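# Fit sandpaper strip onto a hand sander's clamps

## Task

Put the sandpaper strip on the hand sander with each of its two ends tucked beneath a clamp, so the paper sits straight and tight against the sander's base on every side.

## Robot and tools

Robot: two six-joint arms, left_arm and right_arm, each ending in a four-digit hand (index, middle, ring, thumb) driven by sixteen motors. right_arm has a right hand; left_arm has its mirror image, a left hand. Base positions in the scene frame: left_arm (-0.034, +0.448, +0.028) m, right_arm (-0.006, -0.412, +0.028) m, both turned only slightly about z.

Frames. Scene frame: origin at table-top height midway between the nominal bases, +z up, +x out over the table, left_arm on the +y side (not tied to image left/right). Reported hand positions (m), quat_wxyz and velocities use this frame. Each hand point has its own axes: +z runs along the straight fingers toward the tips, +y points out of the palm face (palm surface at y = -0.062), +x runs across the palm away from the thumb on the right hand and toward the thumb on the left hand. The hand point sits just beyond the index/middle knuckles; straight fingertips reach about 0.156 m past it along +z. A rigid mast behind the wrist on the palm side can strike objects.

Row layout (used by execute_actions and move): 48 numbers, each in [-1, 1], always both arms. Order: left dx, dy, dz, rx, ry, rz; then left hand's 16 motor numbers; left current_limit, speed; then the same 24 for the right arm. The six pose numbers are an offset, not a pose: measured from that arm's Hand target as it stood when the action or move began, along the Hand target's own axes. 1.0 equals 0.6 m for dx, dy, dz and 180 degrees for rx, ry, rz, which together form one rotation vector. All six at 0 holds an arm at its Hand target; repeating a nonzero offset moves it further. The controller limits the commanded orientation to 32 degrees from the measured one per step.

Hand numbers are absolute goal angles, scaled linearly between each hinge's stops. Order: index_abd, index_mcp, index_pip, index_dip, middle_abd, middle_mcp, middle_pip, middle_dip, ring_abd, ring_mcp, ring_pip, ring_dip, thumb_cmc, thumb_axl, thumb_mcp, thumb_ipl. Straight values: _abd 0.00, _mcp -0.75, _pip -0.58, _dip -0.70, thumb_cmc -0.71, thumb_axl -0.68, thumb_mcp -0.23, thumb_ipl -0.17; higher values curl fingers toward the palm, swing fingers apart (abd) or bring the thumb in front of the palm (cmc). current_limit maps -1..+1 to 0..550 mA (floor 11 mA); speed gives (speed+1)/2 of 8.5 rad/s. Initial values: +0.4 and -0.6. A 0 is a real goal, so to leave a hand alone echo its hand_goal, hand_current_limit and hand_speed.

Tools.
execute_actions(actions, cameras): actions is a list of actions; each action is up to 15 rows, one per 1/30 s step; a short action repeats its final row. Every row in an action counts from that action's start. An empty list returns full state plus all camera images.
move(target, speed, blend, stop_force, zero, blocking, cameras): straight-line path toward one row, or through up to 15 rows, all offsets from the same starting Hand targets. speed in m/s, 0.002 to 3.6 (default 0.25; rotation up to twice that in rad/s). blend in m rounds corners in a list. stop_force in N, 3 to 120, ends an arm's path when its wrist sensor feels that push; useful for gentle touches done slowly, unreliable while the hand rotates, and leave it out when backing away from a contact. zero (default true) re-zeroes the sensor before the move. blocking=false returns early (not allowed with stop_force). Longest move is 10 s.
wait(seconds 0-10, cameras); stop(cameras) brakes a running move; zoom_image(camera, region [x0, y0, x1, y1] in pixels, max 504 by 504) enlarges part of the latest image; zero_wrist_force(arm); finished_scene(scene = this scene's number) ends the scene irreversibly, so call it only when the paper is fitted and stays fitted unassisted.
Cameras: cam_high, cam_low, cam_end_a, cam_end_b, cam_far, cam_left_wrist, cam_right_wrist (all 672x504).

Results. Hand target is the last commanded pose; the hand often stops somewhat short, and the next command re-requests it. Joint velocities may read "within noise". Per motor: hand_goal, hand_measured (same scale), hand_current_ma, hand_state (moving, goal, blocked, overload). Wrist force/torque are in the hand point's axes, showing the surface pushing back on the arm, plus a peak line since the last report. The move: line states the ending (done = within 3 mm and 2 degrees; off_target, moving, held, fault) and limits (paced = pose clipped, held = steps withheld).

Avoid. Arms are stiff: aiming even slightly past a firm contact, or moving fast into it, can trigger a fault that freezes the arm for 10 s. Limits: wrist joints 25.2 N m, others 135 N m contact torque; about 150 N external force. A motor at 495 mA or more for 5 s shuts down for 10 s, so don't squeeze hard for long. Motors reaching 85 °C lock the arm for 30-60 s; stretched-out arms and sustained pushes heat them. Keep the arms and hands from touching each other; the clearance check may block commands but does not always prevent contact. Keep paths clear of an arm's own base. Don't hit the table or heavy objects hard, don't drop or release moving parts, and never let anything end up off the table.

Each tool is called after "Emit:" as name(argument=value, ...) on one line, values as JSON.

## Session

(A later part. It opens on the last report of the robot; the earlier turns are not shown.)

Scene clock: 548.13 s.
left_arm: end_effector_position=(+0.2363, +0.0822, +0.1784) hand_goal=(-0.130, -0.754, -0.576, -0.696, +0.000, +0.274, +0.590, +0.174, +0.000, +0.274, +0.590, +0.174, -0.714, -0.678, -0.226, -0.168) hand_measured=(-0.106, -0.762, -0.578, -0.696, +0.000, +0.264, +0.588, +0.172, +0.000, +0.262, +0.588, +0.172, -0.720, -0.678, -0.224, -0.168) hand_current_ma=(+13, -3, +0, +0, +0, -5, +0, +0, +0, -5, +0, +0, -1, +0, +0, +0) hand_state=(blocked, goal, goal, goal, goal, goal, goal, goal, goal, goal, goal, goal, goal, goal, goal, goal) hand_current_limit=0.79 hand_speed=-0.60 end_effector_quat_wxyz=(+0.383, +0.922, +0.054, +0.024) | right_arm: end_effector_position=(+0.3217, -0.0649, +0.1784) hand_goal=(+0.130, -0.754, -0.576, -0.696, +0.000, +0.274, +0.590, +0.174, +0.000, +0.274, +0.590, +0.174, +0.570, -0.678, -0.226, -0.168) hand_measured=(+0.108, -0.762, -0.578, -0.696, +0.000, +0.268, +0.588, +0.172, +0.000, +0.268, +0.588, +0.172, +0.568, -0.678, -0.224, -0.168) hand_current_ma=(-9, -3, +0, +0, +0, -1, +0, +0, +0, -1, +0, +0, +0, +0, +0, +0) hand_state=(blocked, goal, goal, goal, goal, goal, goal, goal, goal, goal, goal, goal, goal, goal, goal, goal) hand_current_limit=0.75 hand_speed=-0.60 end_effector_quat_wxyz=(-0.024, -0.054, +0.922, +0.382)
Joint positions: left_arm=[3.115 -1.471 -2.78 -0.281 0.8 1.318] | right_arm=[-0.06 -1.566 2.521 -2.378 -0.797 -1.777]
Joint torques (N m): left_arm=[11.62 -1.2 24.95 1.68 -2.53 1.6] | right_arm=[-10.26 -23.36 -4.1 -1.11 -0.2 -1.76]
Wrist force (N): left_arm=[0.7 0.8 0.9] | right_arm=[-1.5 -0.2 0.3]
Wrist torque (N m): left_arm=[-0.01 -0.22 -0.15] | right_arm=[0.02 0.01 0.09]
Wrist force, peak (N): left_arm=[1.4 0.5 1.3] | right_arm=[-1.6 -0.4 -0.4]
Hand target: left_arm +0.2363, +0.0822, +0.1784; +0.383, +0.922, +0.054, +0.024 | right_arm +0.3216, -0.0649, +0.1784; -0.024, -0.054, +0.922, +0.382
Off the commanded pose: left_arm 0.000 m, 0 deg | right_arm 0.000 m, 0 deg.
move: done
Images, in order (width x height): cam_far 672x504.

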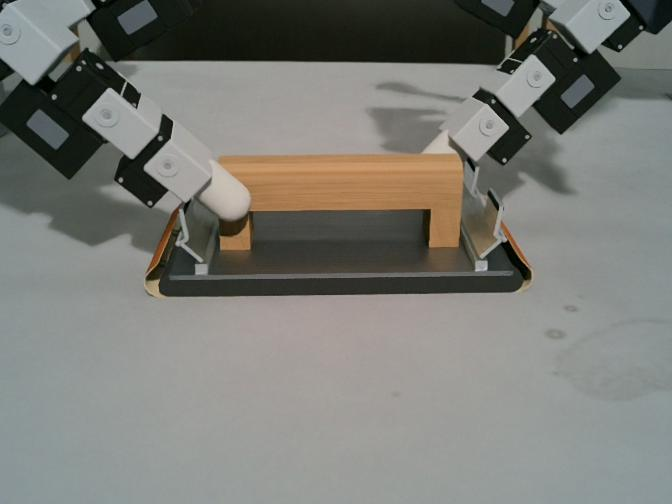

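Emit:
execute_actions(actions=[])

Scene clock: 565.83 s.
left_arm: end_effector_position=(+0.2363, +0.0822, +0.1784) hand_goal=(-0.130, -0.754, -0.576, -0.696, +0.000, +0.274, +0.590, +0.174, +0.000, +0.274, +0.590, +0.174, -0.714, -0.678, -0.226, -0.168) hand_measured=(-0.106, -0.762, -0.578, -0.696, +0.000, +0.264, +0.588, +0.172, +0.000, +0.262, +0.588, +0.172, -0.720, -0.678, -0.224, -0.168) hand_current_ma=(+13, -3, +0, +0, +0, -5, +0, +0, +0, -5, +0, +0, -1, +0, +0, +0) hand_state=(blocked, goal, goal, goal, goal, goal, goal, goal, goal, goal, goal, goal, goal, goal, goal, goal) hand_current_limit=0.79 hand_speed=-0.60 end_effector_quat_wxyz=(+0.383, +0.922, +0.054, +0.024) | right_arm: end_effector_position=(+0.3216, -0.0649, +0.1784) hand_goal=(+0.130, -0.754, -0.576, -0.696, +0.000, +0.274, +0.590, +0.174, +0.000, +0.274, +0.590, +0.174, +0.570, -0.678, -0.226, -0.168) hand_measured=(+0.108, -0.762, -0.578, -0.696, +0.000, +0.268, +0.588, +0.172, +0.000, +0.268, +0.588, +0.172, +0.568, -0.678, -0.224, -0.168) hand_current_ma=(-9, -3, +0, +0, +0, -1, +0, +0, +0, -1, +0, +0, +0, +0, +0, +0) hand_state=(blocked, goal, goal, goal, goal, goal, goal, goal, goal, goal, goal, goal, goal, goal, goal, goal) hand_current_limit=0.75 hand_speed=-0.60 end_effector_quat_wxyz=(-0.024, -0.054, +0.922, +0.382)
Joint positions: left_arm=[3.115 -1.471 -2.78 -0.281 0.8 1.318] | right_arm=[-0.06 -1.566 2.521 -2.377 -0.797 -1.777]
Joint velocities: within noise
Joint torques (N m): left_arm=[11.57 -6.49 22.12 1.75 -2.3 1.57] | right_arm=[-10.21 -23.83 -5.01 -1.24 -0.08 -1.9]
Motor temperatures (°C): left_arm=[30 29 28 35 35 39] | right_arm=[27 31 30 37 33 37]
Wrist force (N): left_arm=[0.8 0.4 1.1] | right_arm=[-1.2 -0.5 -0.2]
Wrist torque (N m): left_arm=[-0.04 -0.21 -0.14] | right_arm=[0.05 0.02 0.10]
Wrist force, peak (N): left_arm=[1.0 1.1 1.2] | right_arm=[-1.5 -0.4 0.0]
Hand target: left_arm +0.2363, +0.0822, +0.1784; +0.383, +0.922, +0.054, +0.024 | right_arm +0.3216, -0.0649, +0.1784; -0.024, -0.054, +0.922, +0.382
Off the commanded pose: left_arm 0.000 m, 0 deg | right_arm 0.000 m, 0 deg.

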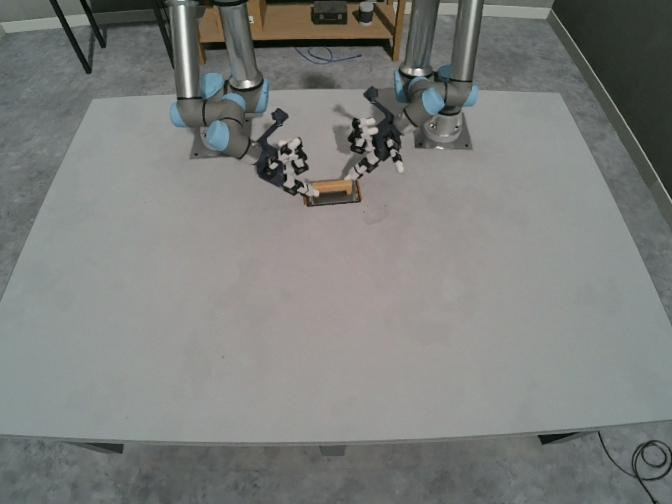

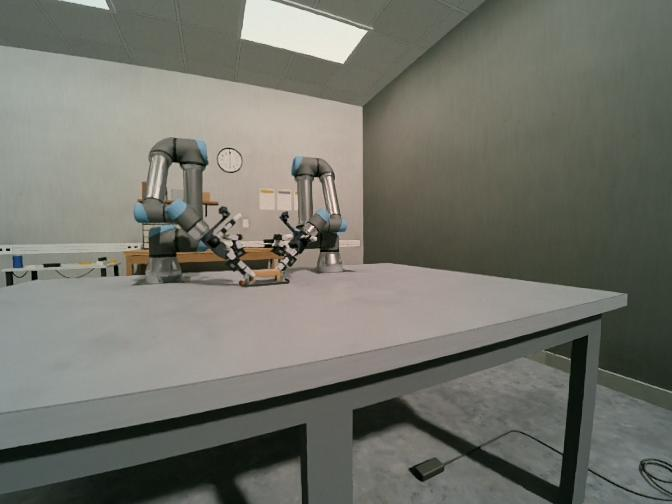

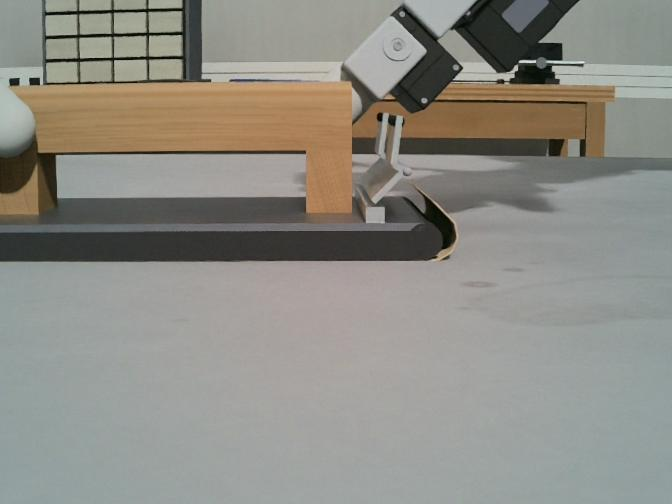

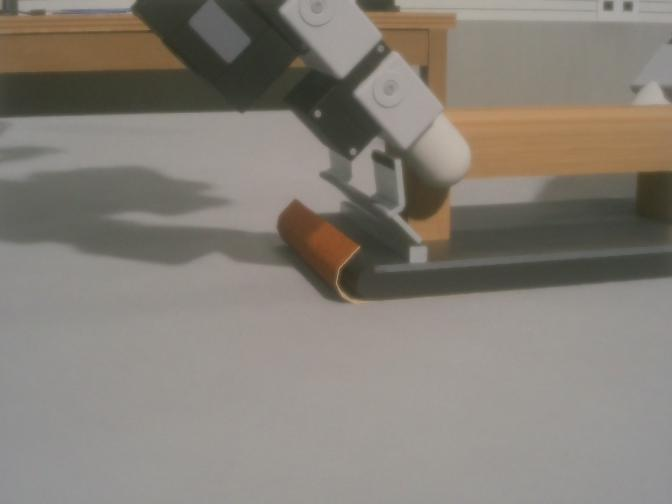

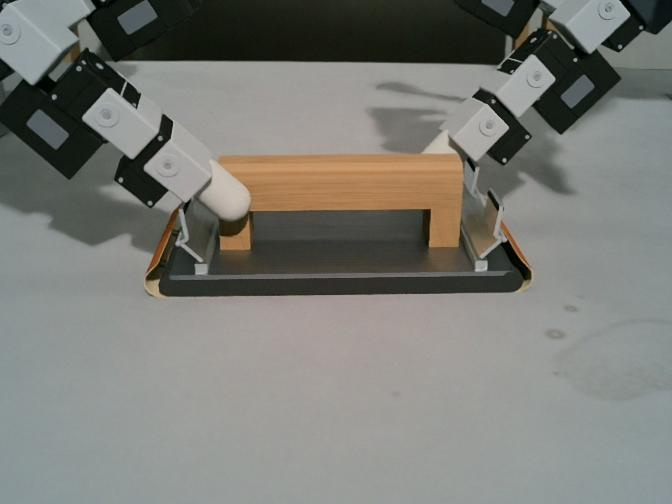

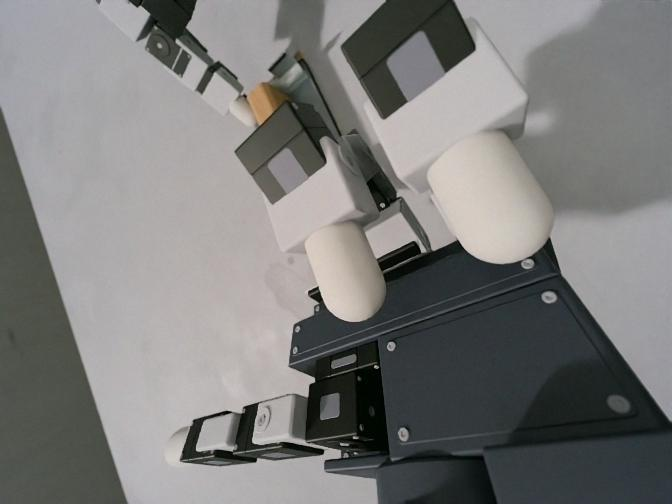

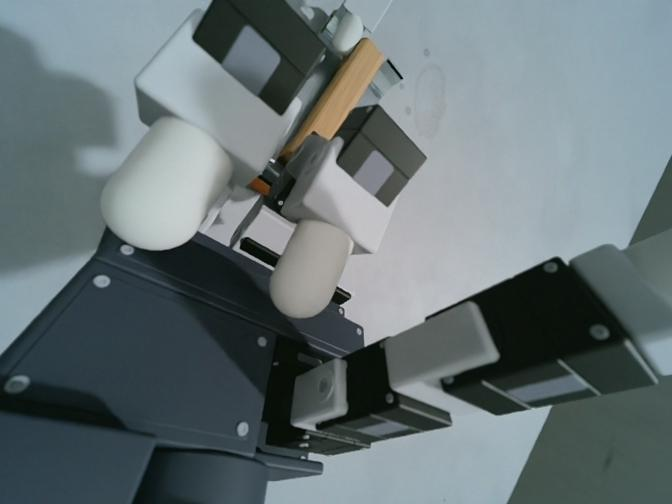

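Emit:
move(target=[[-0.0083,0,0,0,0,0,-0.13,-0.754,-0.576,-0.696,0,0.274,0.590,0.174,0,0.274,0.590,0.174,-0.714,-0.678,-0.226,-0.168,0.79,-0.6,-0.0083,0,0,0,0,0,0.13,-0.754,-0.576,-0.696,0,0.274,0.590,0.174,0,0.274,0.590,0.174,0.570,-0.678,-0.226,-0.168,0.75,-0.6],[-0.0083,0.0707,-0.0707,0,0,0,0,-0.754,-0.576,-0.696,0,0.274,0.590,0.174,0,0.274,0.590,0.174,-0.714,-0.678,-0.226,-0.168,0.79,-0.6,-0.0083,0.0707,-0.0707,0,0,0,0,-0.754,-0.576,-0.696,0,0.274,0.590,0.174,0,0.274,0.590,0.174,0.570,-0.678,-0.226,-0.168,0.75,-0.6],[0.0625,-0.0460,-0.1874,0,0,0,0,-0.754,-0.576,-0.696,0,0.274,0.590,0.174,0,0.274,0.590,0.174,-0.714,-0.678,-0.226,-0.168,0.79,-0.6,-0.0083,-0.0460,-0.1874,0,0,0,0,-0.754,-0.576,-0.696,0,0.274,0.590,0.174,0,0.274,0.590,0.174,0.570,-0.678,-0.226,-0.168,0.75,-0.6]], speed=[0.03,0.15,0.15], cameras=["cam_far"])

Scene clock: 582.77 s.
left_arm: end_effector_position=(+0.2618, +0.1850, +0.2383) hand_goal=(+0.000, -0.754, -0.576, -0.696, +0.000, +0.274, +0.590, +0.174, +0.000, +0.274, +0.590, +0.174, -0.714, -0.678, -0.226, -0.168) hand_measured=(-0.002, -0.762, -0.578, -0.696, +0.000, +0.264, +0.588, +0.172, +0.000, +0.262, +0.588, +0.172, -0.720, -0.678, -0.224, -0.168) hand_current_ma=(+0, -3, +0, +0, +0, -5, +0, +0, +0, -5, +0, +0, -1, +0, +0, +0) hand_state=(goal, goal, goal, goal, goal, goal, goal, goal, goal, goal, goal, goal, goal, goal, goal, goal) hand_current_limit=0.79 hand_speed=-0.60 end_effector_quat_wxyz=(+0.383, +0.922, +0.054, +0.024) | right_arm: end_effector_position=(+0.3384, -0.1625, +0.2385) hand_goal=(+0.000, -0.754, -0.576, -0.696, +0.000, +0.274, +0.590, +0.174, +0.000, +0.274, +0.590, +0.174, +0.570, -0.678, -0.226, -0.168) hand_measured=(+0.004, -0.762, -0.578, -0.696, +0.000, +0.268, +0.588, +0.172, +0.000, +0.268, +0.588, +0.172, +0.568, -0.678, -0.224, -0.168) hand_current_ma=(+0, -3, +0, +0, +0, -1, +0, +0, +0, -1, +0, +0, +0, +0, +0, +0) hand_state=(goal, goal, goal, goal, goal, goal, goal, goal, goal, goal, goal, goal, goal, goal, goal, goal) hand_current_limit=0.75 hand_speed=-0.60 end_effector_quat_wxyz=(-0.024, -0.054, +0.922, +0.382)
Joint positions: left_arm=[3.558 -0.996 -2.629 -1.341 0.817 1.936] | right_arm=[-0.348 -1.784 2.399 -1.785 -0.877 -2.152]
Joint torques (N m): left_arm=[11.26 9.56 31.06 0.66 0.54 1.72] | right_arm=[-10.49 -18.66 -26.66 -0.74 -0.43 -1.83]
Wrist force (N): left_arm=[1.5 0.8 0.2] | right_arm=[-0.8 0.3 -0.3]
Wrist torque (N m): left_arm=[0.04 -0.07 -0.08] | right_arm=[0.13 0.11 0.11]
Wrist force, peak (N): left_arm=[1.8 1.5 -0.3] | right_arm=[-1.6 -0.3 -0.3]
Hand target: left_arm +0.2617, +0.1850, +0.2383; +0.383, +0.922, +0.054, +0.024 | right_arm +0.3384, -0.1625, +0.2385; -0.024, -0.054, +0.922, +0.382
Off the commanded pose: left_arm 0.000 m, 0 deg | right_arm 0.000 m, 0 deg.
move: done
Images, in order (width x height): cam_far 672x504.

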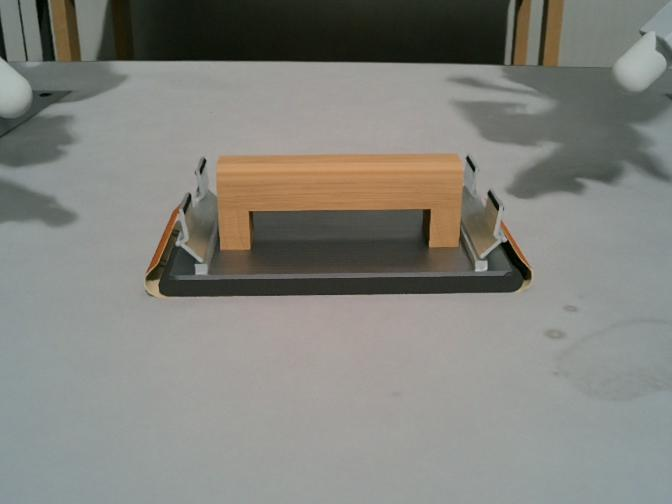

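Emit:
zoom_image(camera="cam_far", region=[130, 140, 340, 310])

Emit:
zoom_image(camera="cam_far", region=[340, 140, 550, 310])

Scaled by 2.400 from the camera's 672x504 image, which has a finer 960x720 frame.

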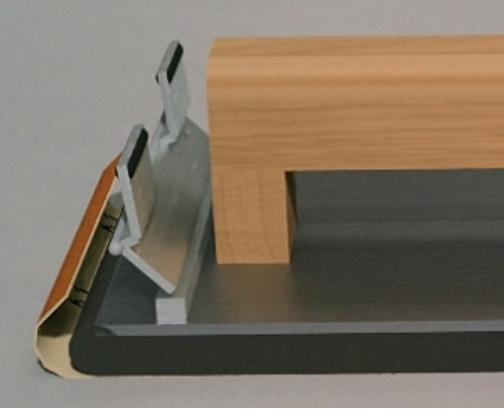

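Scaled by 2.400 from the camera's 672x504 image, which has a finer 960x720 frame.

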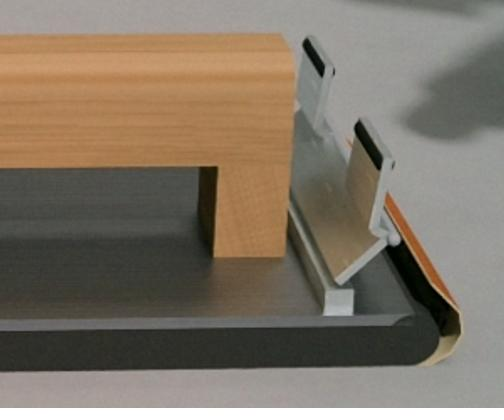

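Emit:
move(target=[[0,-0.0750,0.1190,0,0,0,0,-0.754,-0.576,-0.696,0,0.274,0.590,0.174,0,0.274,0.590,0.174,-0.714,-0.678,-0.226,-0.168,0.79,-0.6,0,0,0,0,0,0,0,-0.754,-0.576,-0.696,0,0.274,0.590,0.174,0,0.274,0.590,0.174,0.570,-0.678,-0.226,-0.168,0.75,-0.6],[0,-0.0881,0.1329,0,0,0,0,-0.754,-0.576,-0.696,0,0.274,0.590,0.174,0,0.274,0.590,0.174,-0.714,-0.678,-0.226,-0.168,0.79,-0.6,0,0,0,0,0,0,0,-0.754,-0.576,-0.696,0,0.274,0.590,0.174,0,0.274,0.590,0.174,0.570,-0.678,-0.226,-0.168,0.75,-0.6]], speed=[0.12,0.04], cameras=["cam_far","cam_end_a"])

Scene clock: 595.97 s.
left_arm: end_effector_position=(+0.2642, +0.1660, +0.1446) hand_goal=(+0.000, -0.754, -0.576, -0.696, +0.000, +0.274, +0.590, +0.174, +0.000, +0.274, +0.590, +0.174, -0.714, -0.678, -0.226, -0.168) hand_measured=(-0.002, -0.758, -0.578, -0.696, +0.000, +0.264, +0.588, +0.172, +0.000, +0.262, +0.588, +0.172, -0.720, -0.678, -0.224, -0.168) hand_current_ma=(+0, -1, +0, +0, +0, -5, +0, +0, +0, -5, +0, +0, -1, +0, +0, +0) hand_state=(goal, goal, goal, goal, goal, goal, goal, goal, goal, goal, goal, goal, goal, goal, goal, goal) hand_current_limit=0.79 hand_speed=-0.60 end_effector_quat_wxyz=(+0.383, +0.922, +0.054, +0.024) | right_arm: end_effector_position=(+0.3384, -0.1625, +0.2385) hand_goal=(+0.000, -0.754, -0.576, -0.696, +0.000, +0.274, +0.590, +0.174, +0.000, +0.274, +0.590, +0.174, +0.570, -0.678, -0.226, -0.168) hand_measured=(+0.004, -0.762, -0.578, -0.696, +0.000, +0.268, +0.588, +0.172, +0.000, +0.268, +0.588, +0.172, +0.568, -0.678, -0.224, -0.168) hand_current_ma=(+0, -3, +0, +0, +0, -1, +0, +0, +0, -1, +0, +0, +0, +0, +0, +0) hand_state=(goal, goal, goal, goal, goal, goal, goal, goal, goal, goal, goal, goal, goal, goal, goal, goal) hand_current_limit=0.75 hand_speed=-0.60 end_effector_quat_wxyz=(-0.024, -0.054, +0.922, +0.382)
Joint positions: left_arm=[3.472 -1.432 -2.801 -0.652 0.799 1.819] | right_arm=[-0.348 -1.784 2.399 -1.785 -0.877 -2.152]
Joint torques (N m): left_arm=[-8.66 -8.25 -0.73 3.61 -2.37 -1.38] | right_arm=[-8.96 -19.29 -24.41 -0.64 -0.44 -1.9]
Wrist force (N): left_arm=[1.8 0.7 -1.0] | right_arm=[-0.9 0.2 -0.4]
Wrist torque (N m): left_arm=[0.08 -0.08 0.08] | right_arm=[0.13 0.12 0.10]
Wrist force, peak (N): left_arm=[1.7 1.1 -1.4] | right_arm=[-1.2 0.1 -0.4]
Hand target: left_arm +0.2642, +0.1660, +0.1445; +0.383, +0.922, +0.054, +0.024 | right_arm +0.3384, -0.1625, +0.2385; -0.024, -0.054, +0.922, +0.382
Off the commanded pose: left_arm 0.000 m, 0 deg | right_arm 0.000 m, 0 deg.
move: done
Images, in order (width x height): cam_end_a 672x504, cam_far 672x504.

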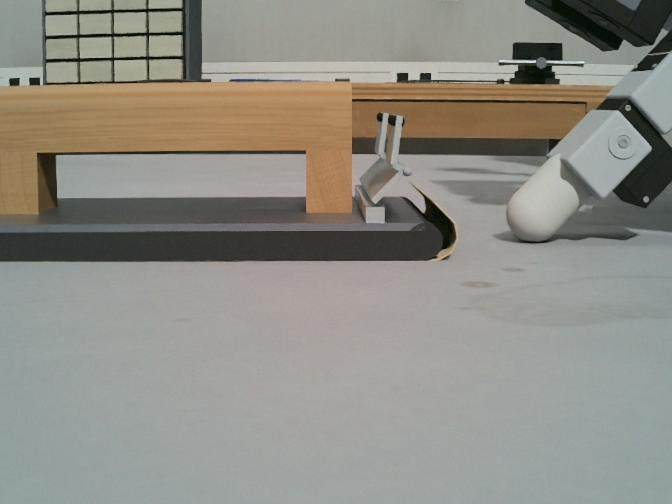

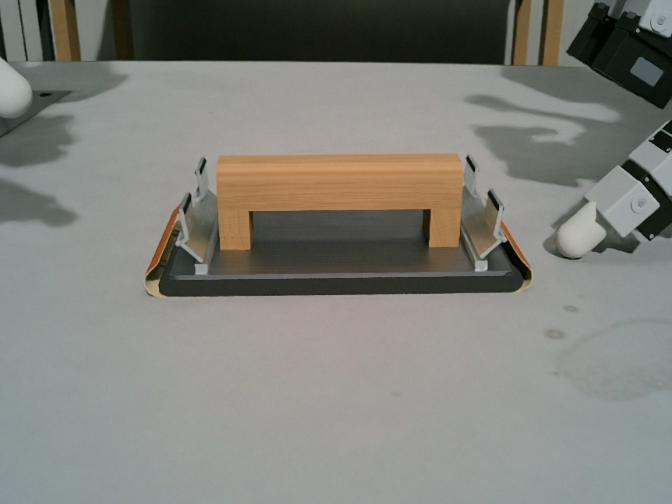

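Emit:
move(target=[0,0.0283,0.0283,0,0,0,0,-0.754,-0.576,-0.696,0,0.274,0.590,0.174,0,0.274,0.590,0.174,-0.714,-0.678,-0.226,-0.168,0.79,-0.6,0,0,0,0,0,0,0,-0.754,-0.576,-0.696,0,0.274,0.590,0.174,0,0.274,0.590,0.174,0.570,-0.678,-0.226,-0.168,0.75,-0.6], speed=0.04, stop_force=8, cameras=["cam_far","cam_end_a"])

Scene clock: 608.23 s.
left_arm: end_effector_position=(+0.2671, +0.1422, +0.1446) hand_goal=(+0.000, -0.754, -0.576, -0.696, +0.000, +0.274, +0.590, +0.174, +0.000, +0.274, +0.590, +0.174, -0.714, -0.678, -0.226, -0.168) hand_measured=(+0.000, -0.758, -0.578, -0.696, +0.000, +0.264, +0.588, +0.172, +0.000, +0.262, +0.588, +0.172, -0.720, -0.678, -0.224, -0.168) hand_current_ma=(+0, -1, +0, +0, +0, -5, +0, +0, +0, -5, +0, +0, -1, +0, +0, +0) hand_state=(goal, goal, goal, goal, goal, goal, goal, goal, goal, goal, goal, goal, goal, goal, goal, goal) hand_current_limit=0.79 hand_speed=-0.60 end_effector_quat_wxyz=(+0.383, +0.922, +0.054, +0.024) | right_arm: end_effector_position=(+0.3384, -0.1625, +0.2385) hand_goal=(+0.000, -0.754, -0.576, -0.696, +0.000, +0.274, +0.590, +0.174, +0.000, +0.274, +0.590, +0.174, +0.570, -0.678, -0.226, -0.168) hand_measured=(+0.004, -0.762, -0.578, -0.696, +0.000, +0.268, +0.588, +0.172, +0.000, +0.268, +0.588, +0.172, +0.568, -0.678, -0.224, -0.168) hand_current_ma=(+0, -3, +0, +0, +0, -1, +0, +0, +0, -1, +0, +0, +0, +0, +0, +0) hand_state=(goal, goal, goal, goal, goal, goal, goal, goal, goal, goal, goal, goal, goal, goal, goal, goal) hand_current_limit=0.75 hand_speed=-0.60 end_effector_quat_wxyz=(-0.024, -0.054, +0.922, +0.382)
Joint positions: left_arm=[3.366 -1.526 -2.791 -0.464 0.786 1.671] | right_arm=[-0.348 -1.784 2.399 -1.785 -0.877 -2.152]
Joint torques (N m): left_arm=[-9.19 -6.17 17.27 4.09 -2.25 -1.22] | right_arm=[-9.93 -18.6 -26.2 -0.74 -0.36 -1.89]
Wrist force (N): left_arm=[1.2 1.2 -0.7] | right_arm=[-1.0 0.3 -0.3]
Wrist torque (N m): left_arm=[0.07 -0.03 0.01] | right_arm=[0.14 0.13 0.10]
Wrist force, peak (N): left_arm=[1.9 1.2 -1.6] | right_arm=[-1.1 0.0 -0.7]
Hand target: left_arm +0.2670, +0.1422, +0.1446; +0.383, +0.922, +0.054, +0.024 | right_arm +0.3384, -0.1625, +0.2385; -0.024, -0.054, +0.922, +0.382
Off the commanded pose: left_arm 0.000 m, 0 deg | right_arm 0.000 m, 0 deg.
move: done
Images, in order (width x height): cam_end_a 672x504, cam_far 672x504.

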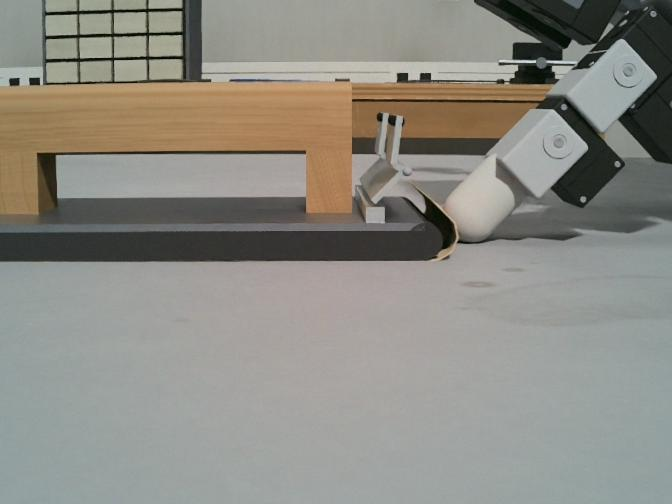

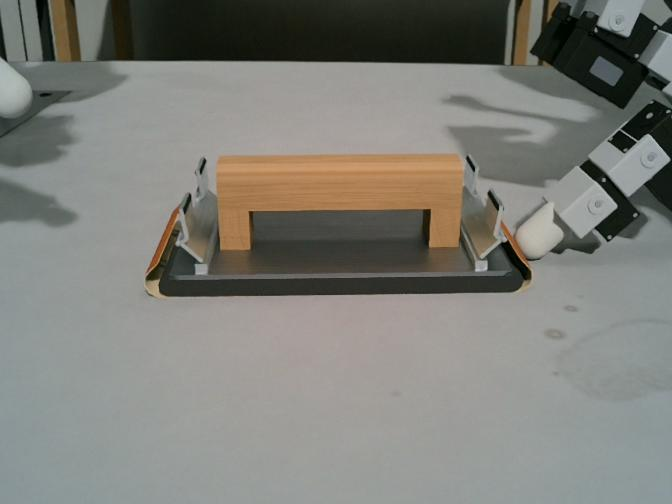

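Emit:
move(target=[0,0.0047,0.0047,0,0,0,0,-0.754,-0.576,-0.696,0,0.274,0.590,0.174,0,0.274,0.590,0.174,-0.714,-0.678,-0.226,-0.168,0.79,-0.6,0,0,0,0,0,0,0,-0.754,-0.576,-0.696,0,0.274,0.590,0.174,0,0.274,0.590,0.174,0.570,-0.678,-0.226,-0.168,0.75,-0.6], speed=0.02, cameras=["cam_far","cam_end_a"])

Scene clock: 613.30 s.
left_arm: end_effector_position=(+0.2675, +0.1382, +0.1446) hand_goal=(+0.000, -0.754, -0.576, -0.696, +0.000, +0.274, +0.590, +0.174, +0.000, +0.274, +0.590, +0.174, -0.714, -0.678, -0.226, -0.168) hand_measured=(+0.000, -0.756, -0.576, -0.696, +0.000, +0.264, +0.588, +0.172, +0.000, +0.262, +0.588, +0.172, -0.720, -0.678, -0.224, -0.168) hand_current_ma=(+0, -1, +0, +0, +0, -5, +0, +0, +0, -5, +0, +0, -1, +0, +0, +0) hand_state=(goal, goal, goal, goal, goal, goal, goal, goal, goal, goal, goal, goal, goal, goal, goal, goal) hand_current_limit=0.79 hand_speed=-0.60 end_effector_quat_wxyz=(+0.383, +0.922, +0.054, +0.024) | right_arm: end_effector_position=(+0.3384, -0.1625, +0.2385) hand_goal=(+0.000, -0.754, -0.576, -0.696, +0.000, +0.274, +0.590, +0.174, +0.000, +0.274, +0.590, +0.174, +0.570, -0.678, -0.226, -0.168) hand_measured=(+0.004, -0.762, -0.578, -0.696, +0.000, +0.268, +0.588, +0.172, +0.000, +0.268, +0.588, +0.172, +0.568, -0.678, -0.224, -0.168) hand_current_ma=(+0, -3, +0, +0, +0, -1, +0, +0, +0, -1, +0, +0, +0, +0, +0, +0) hand_state=(goal, goal, goal, goal, goal, goal, goal, goal, goal, goal, goal, goal, goal, goal, goal, goal) hand_current_limit=0.75 hand_speed=-0.60 end_effector_quat_wxyz=(-0.024, -0.054, +0.922, +0.382)
Joint positions: left_arm=[3.349 -1.541 -2.789 -0.435 0.785 1.647] | right_arm=[-0.348 -1.784 2.399 -1.785 -0.877 -2.152]
Joint torques (N m): left_arm=[-9.43 -4.36 20.76 4.09 -2.49 -1.25] | right_arm=[-9.43 -19.59 -25.81 -0.61 -0.45 -1.84]
Wrist force (N): left_arm=[1.4 0.8 -0.9] | right_arm=[-0.8 0.1 -0.4]
Wrist torque (N m): left_arm=[0.09 -0.07 0.02] | right_arm=[0.11 0.10 0.11]
Wrist force, peak (N): left_arm=[1.7 1.3 -1.1] | right_arm=[-1.1 -0.1 -0.5]
Hand target: left_arm +0.2675, +0.1382, +0.1446; +0.383, +0.922, +0.054, +0.024 | right_arm +0.3384, -0.1625, +0.2385; -0.024, -0.054, +0.922, +0.382
Off the commanded pose: left_arm 0.000 m, 0 deg | right_arm 0.000 m, 0 deg.
move: done
Images, in order (width x height): cam_end_a 672x504, cam_far 672x504.

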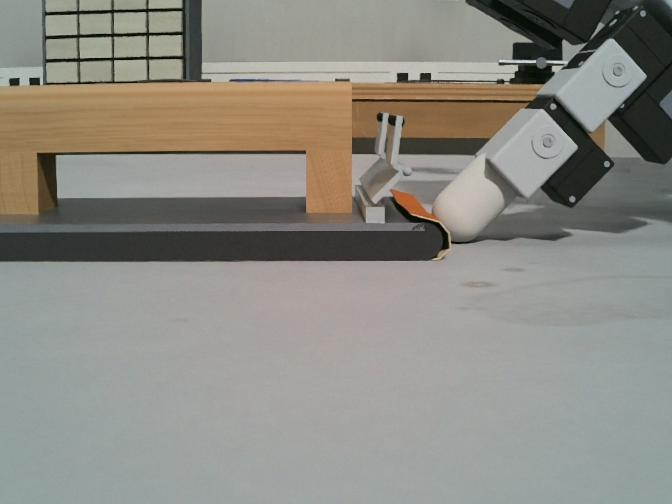

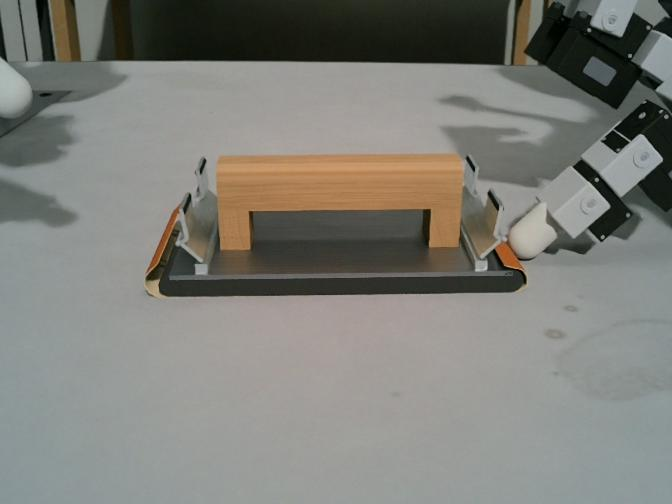

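Emit:
move(target=[0,0.0024,0.0024,0,0,0,0,-0.754,-0.576,-0.696,0,0.274,0.590,0.174,0,0.274,0.590,0.174,-0.714,-0.678,-0.226,-0.168,0.79,-0.6,0,0,0,0,0,0,0,-0.754,-0.576,-0.696,0,0.274,0.590,0.174,0,0.274,0.590,0.174,0.570,-0.678,-0.226,-0.168,0.75,-0.6], speed=0.01, cameras=["cam_far","cam_end_a"])

Emit:
zoom_image(camera="cam_far", region=[340, 140, 550, 310])

Emit:
zoom_image(camera="cam_far", region=[130, 140, 340, 310])

Scene clock: 618.20 s.
left_arm: end_effector_position=(+0.2677, +0.1362, +0.1446) hand_goal=(+0.000, -0.754, -0.576, -0.696, +0.000, +0.274, +0.590, +0.174, +0.000, +0.274, +0.590, +0.174, -0.714, -0.678, -0.226, -0.168) hand_measured=(+0.002, -0.760, -0.576, -0.696, +0.000, +0.264, +0.588, +0.172, +0.000, +0.262, +0.588, +0.172, -0.720, -0.678, -0.224, -0.168) hand_current_ma=(+0, -2, +0, +0, +0, -5, +0, +0, +0, -5, +0, +0, -1, +0, +0, +0) hand_state=(goal, goal, goal, goal, goal, goal, goal, goal, goal, goal, goal, goal, goal, goal, goal, goal) hand_current_limit=0.79 hand_speed=-0.60 end_effector_quat_wxyz=(+0.383, +0.922, +0.054, +0.024) | right_arm: end_effector_position=(+0.3384, -0.1625, +0.2385) hand_goal=(+0.000, -0.754, -0.576, -0.696, +0.000, +0.274, +0.590, +0.174, +0.000, +0.274, +0.590, +0.174, +0.570, -0.678, -0.226, -0.168) hand_measured=(+0.004, -0.762, -0.578, -0.696, +0.000, +0.268, +0.588, +0.172, +0.000, +0.268, +0.588, +0.172, +0.568, -0.678, -0.224, -0.168) hand_current_ma=(+0, -3, +0, +0, +0, -1, +0, +0, +0, -1, +0, +0, +0, +0, +0, +0) hand_state=(goal, goal, goal, goal, goal, goal, goal, goal, goal, goal, goal, goal, goal, goal, goal, goal) hand_current_limit=0.75 hand_speed=-0.60 end_effector_quat_wxyz=(-0.024, -0.054, +0.922, +0.382)
Joint positions: left_arm=[3.341 -1.549 -2.787 -0.419 0.784 1.635] | right_arm=[-0.348 -1.784 2.399 -1.785 -0.877 -2.152]
Joint torques (N m): left_arm=[-10.16 -7.63 19.03 2.92 -2.45 -1.24] | right_arm=[-9.54 -19.93 -25.01 -0.9 -0.25 -1.72]
Wrist force (N): left_arm=[1.4 0.6 -10.6] | right_arm=[-0.7 -0.1 -0.4]
Wrist torque (N m): left_arm=[0.87 0.13 0.02] | right_arm=[0.10 0.10 0.11]
Wrist force, peak (N): left_arm=[1.3 0.9 -10.8] | right_arm=[-1.2 -0.1 -0.4]
Hand target: left_arm +0.2677, +0.1362, +0.1446; +0.383, +0.922, +0.054, +0.024 | right_arm +0.3384, -0.1625, +0.2385; -0.024, -0.054, +0.922, +0.382
Off the commanded pose: left_arm 0.000 m, 0 deg | right_arm 0.000 m, 0 deg.
move: done
Images, in order (width x height): cam_end_a 672x504, cam_far 672x504.

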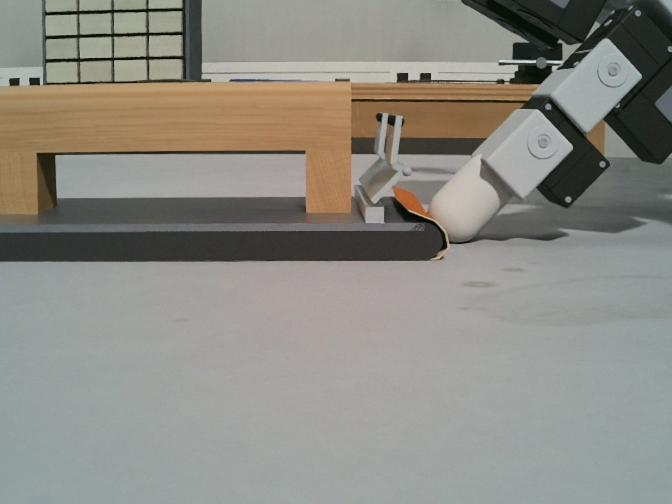

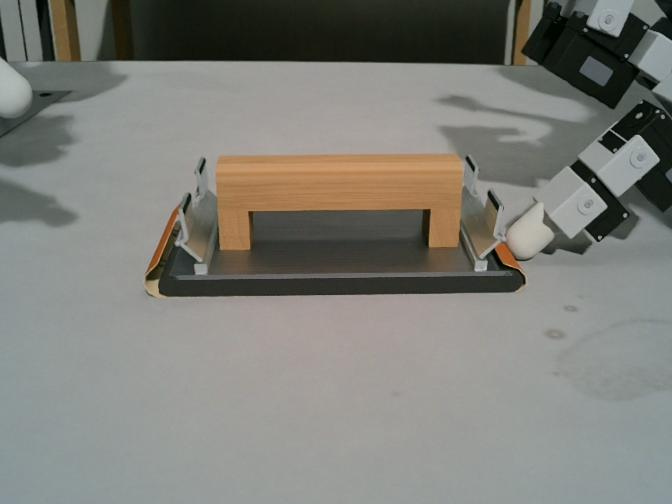

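Scaled by 2.400 from the camera's 672x504 image, which has a finer 960x720 frame.

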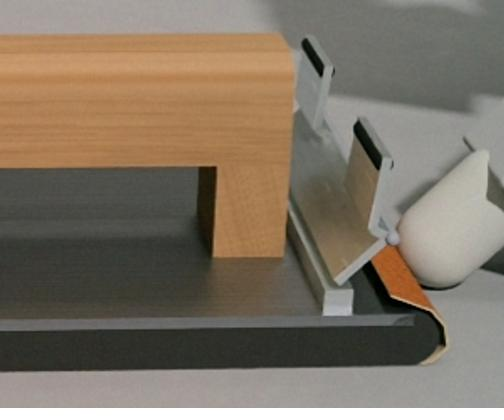

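Scaled by 2.400 from the camera's 672x504 image, which has a finer 960x720 frame.

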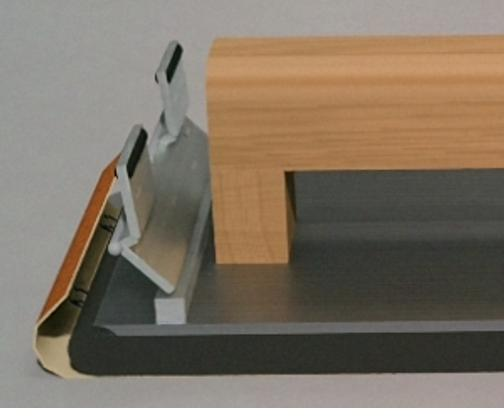

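Emit:
move(target=[0,0.0012,0.0012,0,0,0,0,-0.754,-0.576,-0.696,0,0.274,0.590,0.174,0,0.274,0.590,0.174,-0.714,-0.678,-0.226,-0.168,0.79,-0.6,0,0,0,0,0,0,0,-0.754,-0.576,-0.696,0,0.274,0.590,0.174,0,0.274,0.590,0.174,0.570,-0.678,-0.226,-0.168,0.75,-0.6], speed=0.01, cameras=["cam_far","cam_end_a"])

Emit:
zoom_image(camera="cam_far", region=[340, 140, 550, 310])

Emit:
zoom_image(camera="cam_end_a", region=[340, 100, 540, 290])

Scene clock: 632.00 s.
left_arm: end_effector_position=(+0.2679, +0.1352, +0.1446) hand_goal=(+0.000, -0.754, -0.576, -0.696, +0.000, +0.274, +0.590, +0.174, +0.000, +0.274, +0.590, +0.174, -0.714, -0.678, -0.226, -0.168) hand_measured=(+0.002, -0.760, -0.578, -0.696, +0.000, +0.264, +0.588, +0.172, +0.000, +0.262, +0.588, +0.172, -0.720, -0.678, -0.224, -0.168) hand_current_ma=(+0, -2, +0, +0, +0, -5, +0, +0, +0, -5, +0, +0, -1, +0, +0, +0) hand_state=(goal, goal, goal, goal, goal, goal, goal, goal, goal, goal, goal, goal, goal, goal, goal, goal) hand_current_limit=0.79 hand_speed=-0.60 end_effector_quat_wxyz=(+0.383, +0.922, +0.054, +0.024) | right_arm: end_effector_position=(+0.3384, -0.1625, +0.2385) hand_goal=(+0.000, -0.754, -0.576, -0.696, +0.000, +0.274, +0.590, +0.174, +0.000, +0.274, +0.590, +0.174, +0.570, -0.678, -0.226, -0.168) hand_measured=(+0.004, -0.762, -0.578, -0.696, +0.000, +0.268, +0.588, +0.172, +0.000, +0.268, +0.588, +0.172, +0.568, -0.678, -0.224, -0.168) hand_current_ma=(+0, -3, +0, +0, +0, -1, +0, +0, +0, -1, +0, +0, +0, +0, +0, +0) hand_state=(goal, goal, goal, goal, goal, goal, goal, goal, goal, goal, goal, goal, goal, goal, goal, goal) hand_current_limit=0.75 hand_speed=-0.60 end_effector_quat_wxyz=(-0.024, -0.054, +0.922, +0.382)
Joint positions: left_arm=[3.336 -1.553 -2.786 -0.412 0.784 1.629] | right_arm=[-0.348 -1.784 2.399 -1.785 -0.877 -2.152]
Joint torques (N m): left_arm=[-11.01 -6.44 18.73 2.99 -2.34 -1.16] | right_arm=[-9.41 -21.11 -24.2 -0.9 -0.41 -1.59]
Wrist force (N): left_arm=[1.2 0.9 -10.0] | right_arm=[-0.9 0.2 -0.8]
Wrist torque (N m): left_arm=[0.81 0.18 0.01] | right_arm=[0.16 0.12 0.11]
Wrist force, peak (N): left_arm=[1.4 1.1 -12.6] | right_arm=[-1.1 0.3 -0.7]
Hand target: left_arm +0.2679, +0.1352, +0.1446; +0.383, +0.922, +0.054, +0.024 | right_arm +0.3384, -0.1625, +0.2385; -0.024, -0.054, +0.922, +0.382
Off the commanded pose: left_arm 0.000 m, 0 deg | right_arm 0.000 m, 0 deg.
move: done
Images, in order (width x height): cam_end_a 672x504, cam_far 672x504.

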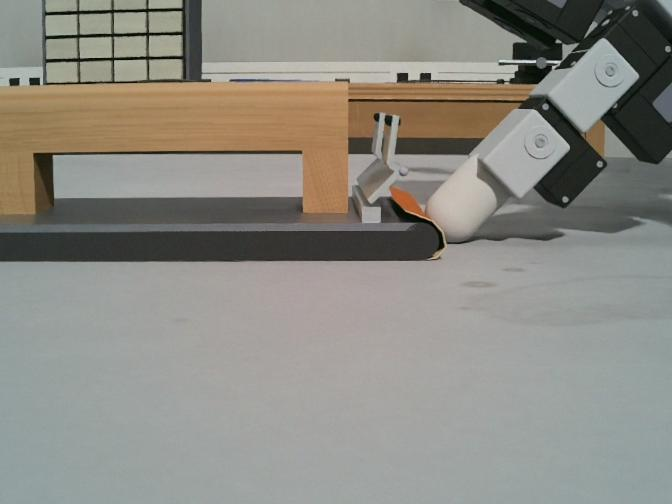

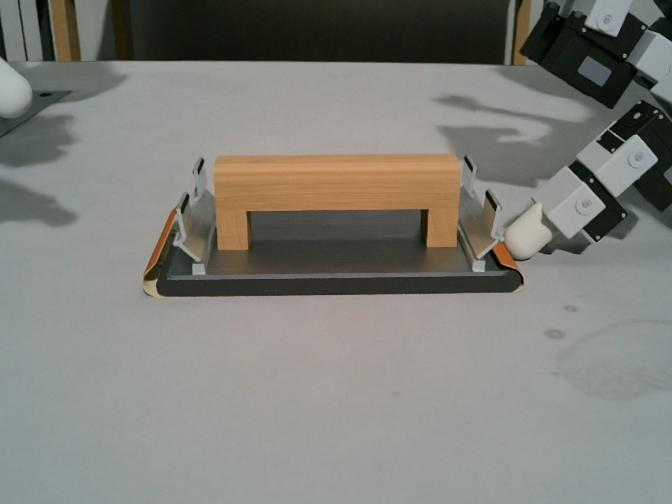

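Scaled by 2.400 from the camera's 672x504 image, which has a finer 960x720 frame.

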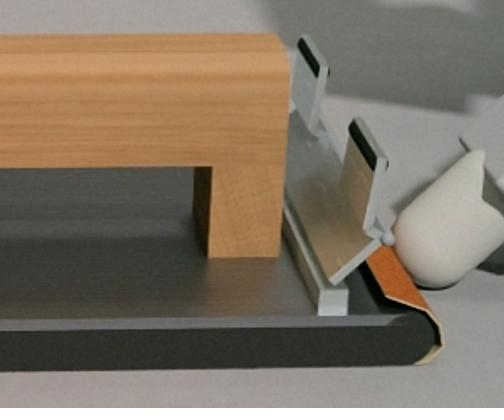

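Scaled by 2.520 from the camera's 672x504 image, which has a finer 960x720 frame.

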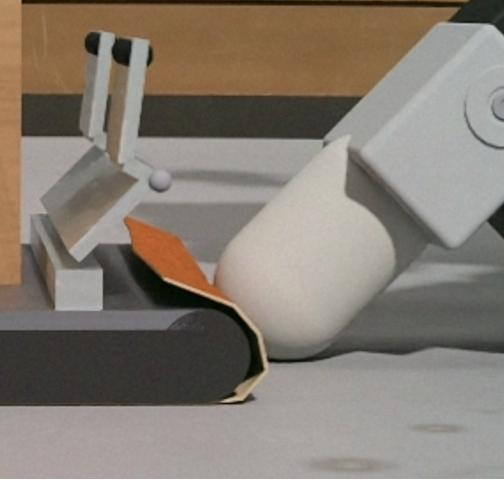

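Emit:
zoom_image(camera="cam_far", region=[130, 140, 340, 310])

Scaled by 2.400 from the camera's 672x504 image, which has a finer 960x720 frame.

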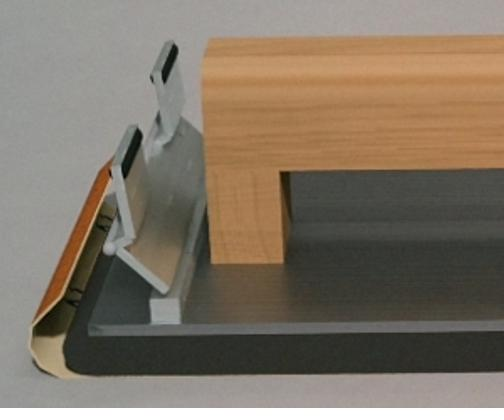

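Emit:
move(target=[[0,0.0067,-0.0022,0,0,0,0,-0.754,-0.576,-0.696,0,0.274,0.590,0.174,0,0.274,0.590,0.174,-0.714,-0.678,-0.226,-0.168,0.79,-0.6,0,0,0,0,0,0,0,-0.754,-0.576,-0.696,0,0.274,0.590,0.174,0,0.274,0.590,0.174,0.570,-0.678,-0.226,-0.168,0.75,-0.6],[0,0.0134,-0.0028,0,0,0,0,-0.754,-0.576,-0.696,0,0.274,0.590,0.174,0,0.274,0.590,0.174,-0.714,-0.678,-0.226,-0.168,0.79,-0.6,0,0,0,0,0,0,0,-0.754,-0.576,-0.696,0,0.274,0.590,0.174,0,0.274,0.590,0.174,0.570,-0.678,-0.226,-0.168,0.75,-0.6]], speed=0.01, blend=[0.002,0], cameras=["cam_far","cam_end_a"])

Emit:
zoom_image(camera="cam_far", region=[340, 140, 550, 310])

Emit:
zoom_image(camera="cam_end_a", region=[340, 100, 540, 290])

Scene clock: 652.13 s.
left_arm: end_effector_position=(+0.2684, +0.1307, +0.1514) hand_goal=(+0.000, -0.754, -0.576, -0.696, +0.000, +0.274, +0.590, +0.174, +0.000, +0.274, +0.590, +0.174, -0.714, -0.678, -0.226, -0.168) hand_measured=(+0.002, -0.780, -0.588, -0.700, +0.000, +0.264, +0.588, +0.172, +0.000, +0.262, +0.588, +0.172, -0.720, -0.678, -0.224, -0.168) hand_current_ma=(+0, -21, -5, -1, +0, -5, +0, +0, +0, -5, +0, +0, -1, +0, +0, +0) hand_state=(goal, blocked, goal, goal, goal, goal, goal, goal, goal, goal, goal, goal, goal, goal, goal, goal) hand_current_limit=0.79 hand_speed=-0.60 end_effector_quat_wxyz=(+0.383, +0.922, +0.054, +0.024) | right_arm: end_effector_position=(+0.3384, -0.1625, +0.2385) hand_goal=(+0.000, -0.754, -0.576, -0.696, +0.000, +0.274, +0.590, +0.174, +0.000, +0.274, +0.590, +0.174, +0.570, -0.678, -0.226, -0.168) hand_measured=(+0.004, -0.762, -0.578, -0.696, +0.000, +0.268, +0.588, +0.172, +0.000, +0.268, +0.588, +0.172, +0.568, -0.678, -0.224, -0.168) hand_current_ma=(+0, -3, +0, +0, +0, -1, +0, +0, +0, -1, +0, +0, +0, +0, +0, +0) hand_state=(goal, goal, goal, goal, goal, goal, goal, goal, goal, goal, goal, goal, goal, goal, goal, goal) hand_current_limit=0.75 hand_speed=-0.60 end_effector_quat_wxyz=(-0.024, -0.054, +0.922, +0.382)
Joint positions: left_arm=[3.317 -1.529 -2.776 -0.428 0.784 1.602] | right_arm=[-0.348 -1.784 2.399 -1.785 -0.877 -2.152]
Joint torques (N m): left_arm=[-9.55 23.89 22.36 1.21 -2.63 -1.47] | right_arm=[-8.97 -18.93 -24.58 -0.93 -0.44 -1.73]
Wrist force (N): left_arm=[1.2 0.1 -0.4] | right_arm=[-0.9 0.1 -0.7]
Wrist torque (N m): left_arm=[0.18 -0.04 -0.02] | right_arm=[0.14 0.13 0.09]
Wrist force, peak (N): left_arm=[1.1 1.1 -11.1] | right_arm=[-1.2 0.2 -0.5]
Hand target: left_arm +0.2684, +0.1307, +0.1515; +0.383, +0.922, +0.054, +0.024 | right_arm +0.3384, -0.1625, +0.2385; -0.024, -0.054, +0.922, +0.382
Off the commanded pose: left_arm 0.000 m, 0 deg | right_arm 0.000 m, 0 deg.
move: done
Images, in order (width x height): cam_end_a 672x504, cam_far 672x504.

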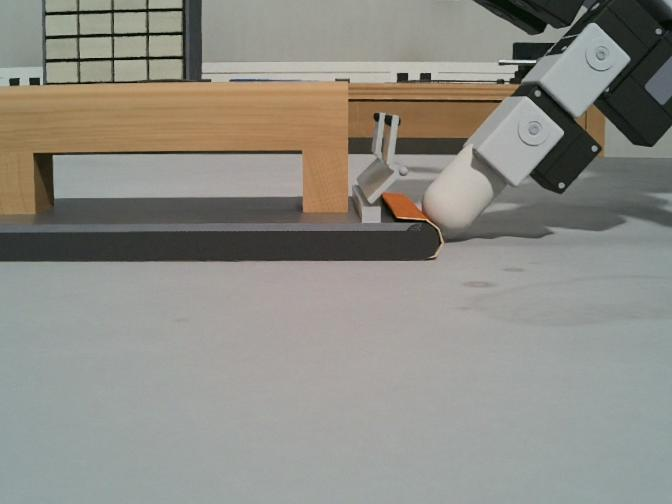

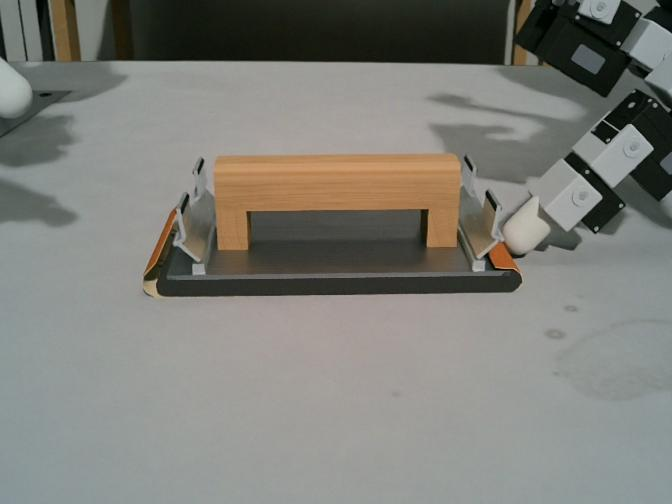

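Scaled by 2.400 from the camera's 672x504 image, which has a finer 960x720 frame.

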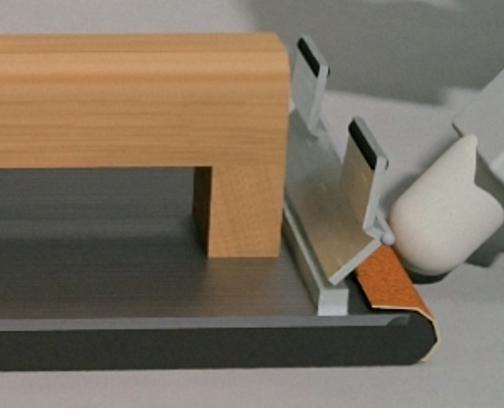

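Scaled by 2.520 from the camera's 672x504 image, which has a finer 960x720 frame.

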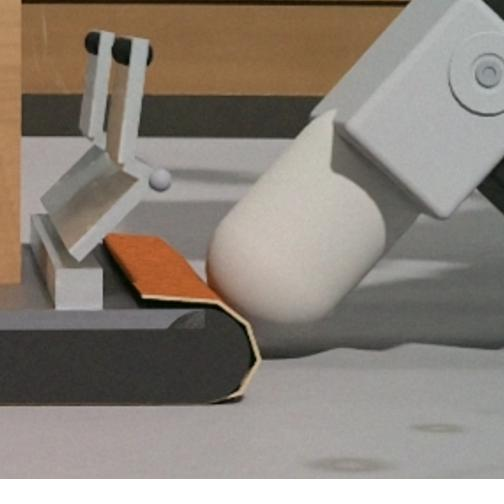

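Emit:
move(target=[0,0,0,0,0,0,0,-0.754,-0.576,-0.696,0,0.274,0.590,0.174,0,0.274,0.590,0.174,-0.714,-0.678,-0.226,-0.168,0.79,-0.6,0.0125,0.2577,0.2577,0,0,0,0,-0.754,-0.576,-0.696,0,0.274,0.590,0.174,0,0.274,0.590,0.174,0.570,-0.678,-0.226,-0.168,0.75,-0.6], speed=0.12, cameras=["cam_far","cam_end_a"])

Scene clock: 664.73 s.
left_arm: end_effector_position=(+0.2684, +0.1307, +0.1515) hand_goal=(+0.000, -0.754, -0.576, -0.696, +0.000, +0.274, +0.590, +0.174, +0.000, +0.274, +0.590, +0.174, -0.714, -0.678, -0.226, -0.168) hand_measured=(+0.002, -0.780, -0.588, -0.700, +0.000, +0.264, +0.588, +0.172, +0.000, +0.262, +0.588, +0.172, -0.720, -0.678, -0.224, -0.168) hand_current_ma=(+0, -21, -5, -1, +0, -5, +0, +0, +0, -5, +0, +0, -1, +0, +0, +0) hand_state=(goal, blocked, goal, goal, goal, goal, goal, goal, goal, goal, goal, goal, goal, goal, goal, goal) hand_current_limit=0.79 hand_speed=-0.60 end_effector_quat_wxyz=(+0.383, +0.922, +0.054, +0.024) | right_arm: end_effector_position=(+0.3052, +0.0537, +0.2383) hand_goal=(+0.000, -0.754, -0.576, -0.696, +0.000, +0.274, +0.590, +0.174, +0.000, +0.274, +0.590, +0.174, +0.570, -0.678, -0.226, -0.168) hand_measured=(+0.004, -0.762, -0.578, -0.696, +0.000, +0.268, +0.588, +0.172, +0.000, +0.268, +0.588, +0.172, +0.568, -0.678, -0.224, -0.168) hand_current_ma=(+0, -3, +0, +0, +0, -1, +0, +0, +0, -1, +0, +0, +0, +0, +0, +0) hand_state=(goal, goal, goal, goal, goal, goal, goal, goal, goal, goal, goal, goal, goal, goal, goal, goal) hand_current_limit=0.75 hand_speed=-0.60 end_effector_quat_wxyz=(-0.024, -0.054, +0.922, +0.382)
Joint positions: left_arm=[3.317 -1.528 -2.776 -0.428 0.784 1.602] | right_arm=[0.283 -1.534 2.379 -2.605 -0.805 -1.297]
Joint torques (N m): left_arm=[-9.25 23.22 22.81 1.36 0.03 -1.02] | right_arm=[11.34 -6.27 -22.87 -4.73 -0.14 1.77]
Wrist force (N): left_arm=[1.6 -0.1 -0.1] | right_arm=[-0.5 -0.5 -0.5]
Wrist torque (N m): left_arm=[0.14 -0.08 0.00] | right_arm=[0.04 0.05 0.03]
Wrist force, peak (N): left_arm=[1.8 -0.1 -0.5] | right_arm=[-1.1 -0.8 -0.8]
Hand target: left_arm +0.2684, +0.1307, +0.1515; +0.383, +0.922, +0.054, +0.024 | right_arm +0.3052, +0.0537, +0.2383; -0.024, -0.054, +0.922, +0.382
Off the commanded pose: left_arm 0.000 m, 0 deg | right_arm 0.000 m, 0 deg.
move: done
Images, in order (width x height): cam_end_a 672x504, cam_far 672x504.

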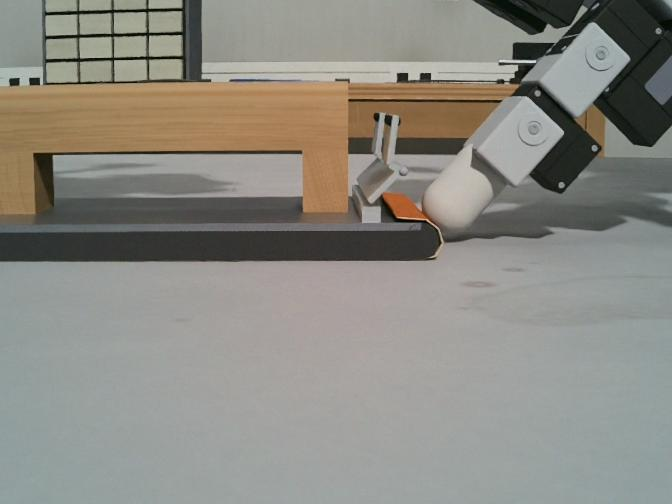

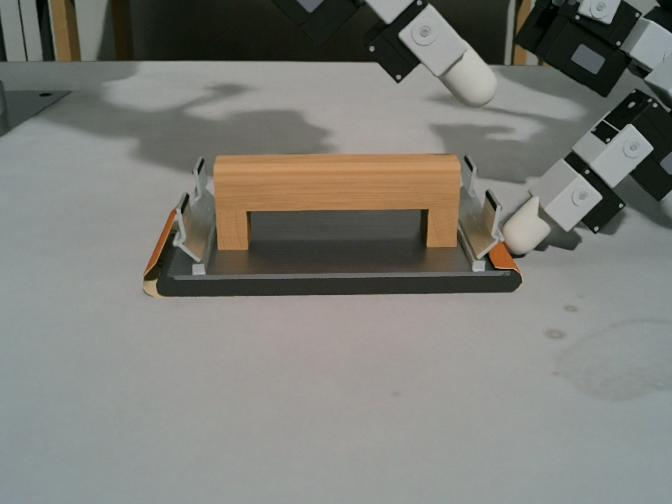

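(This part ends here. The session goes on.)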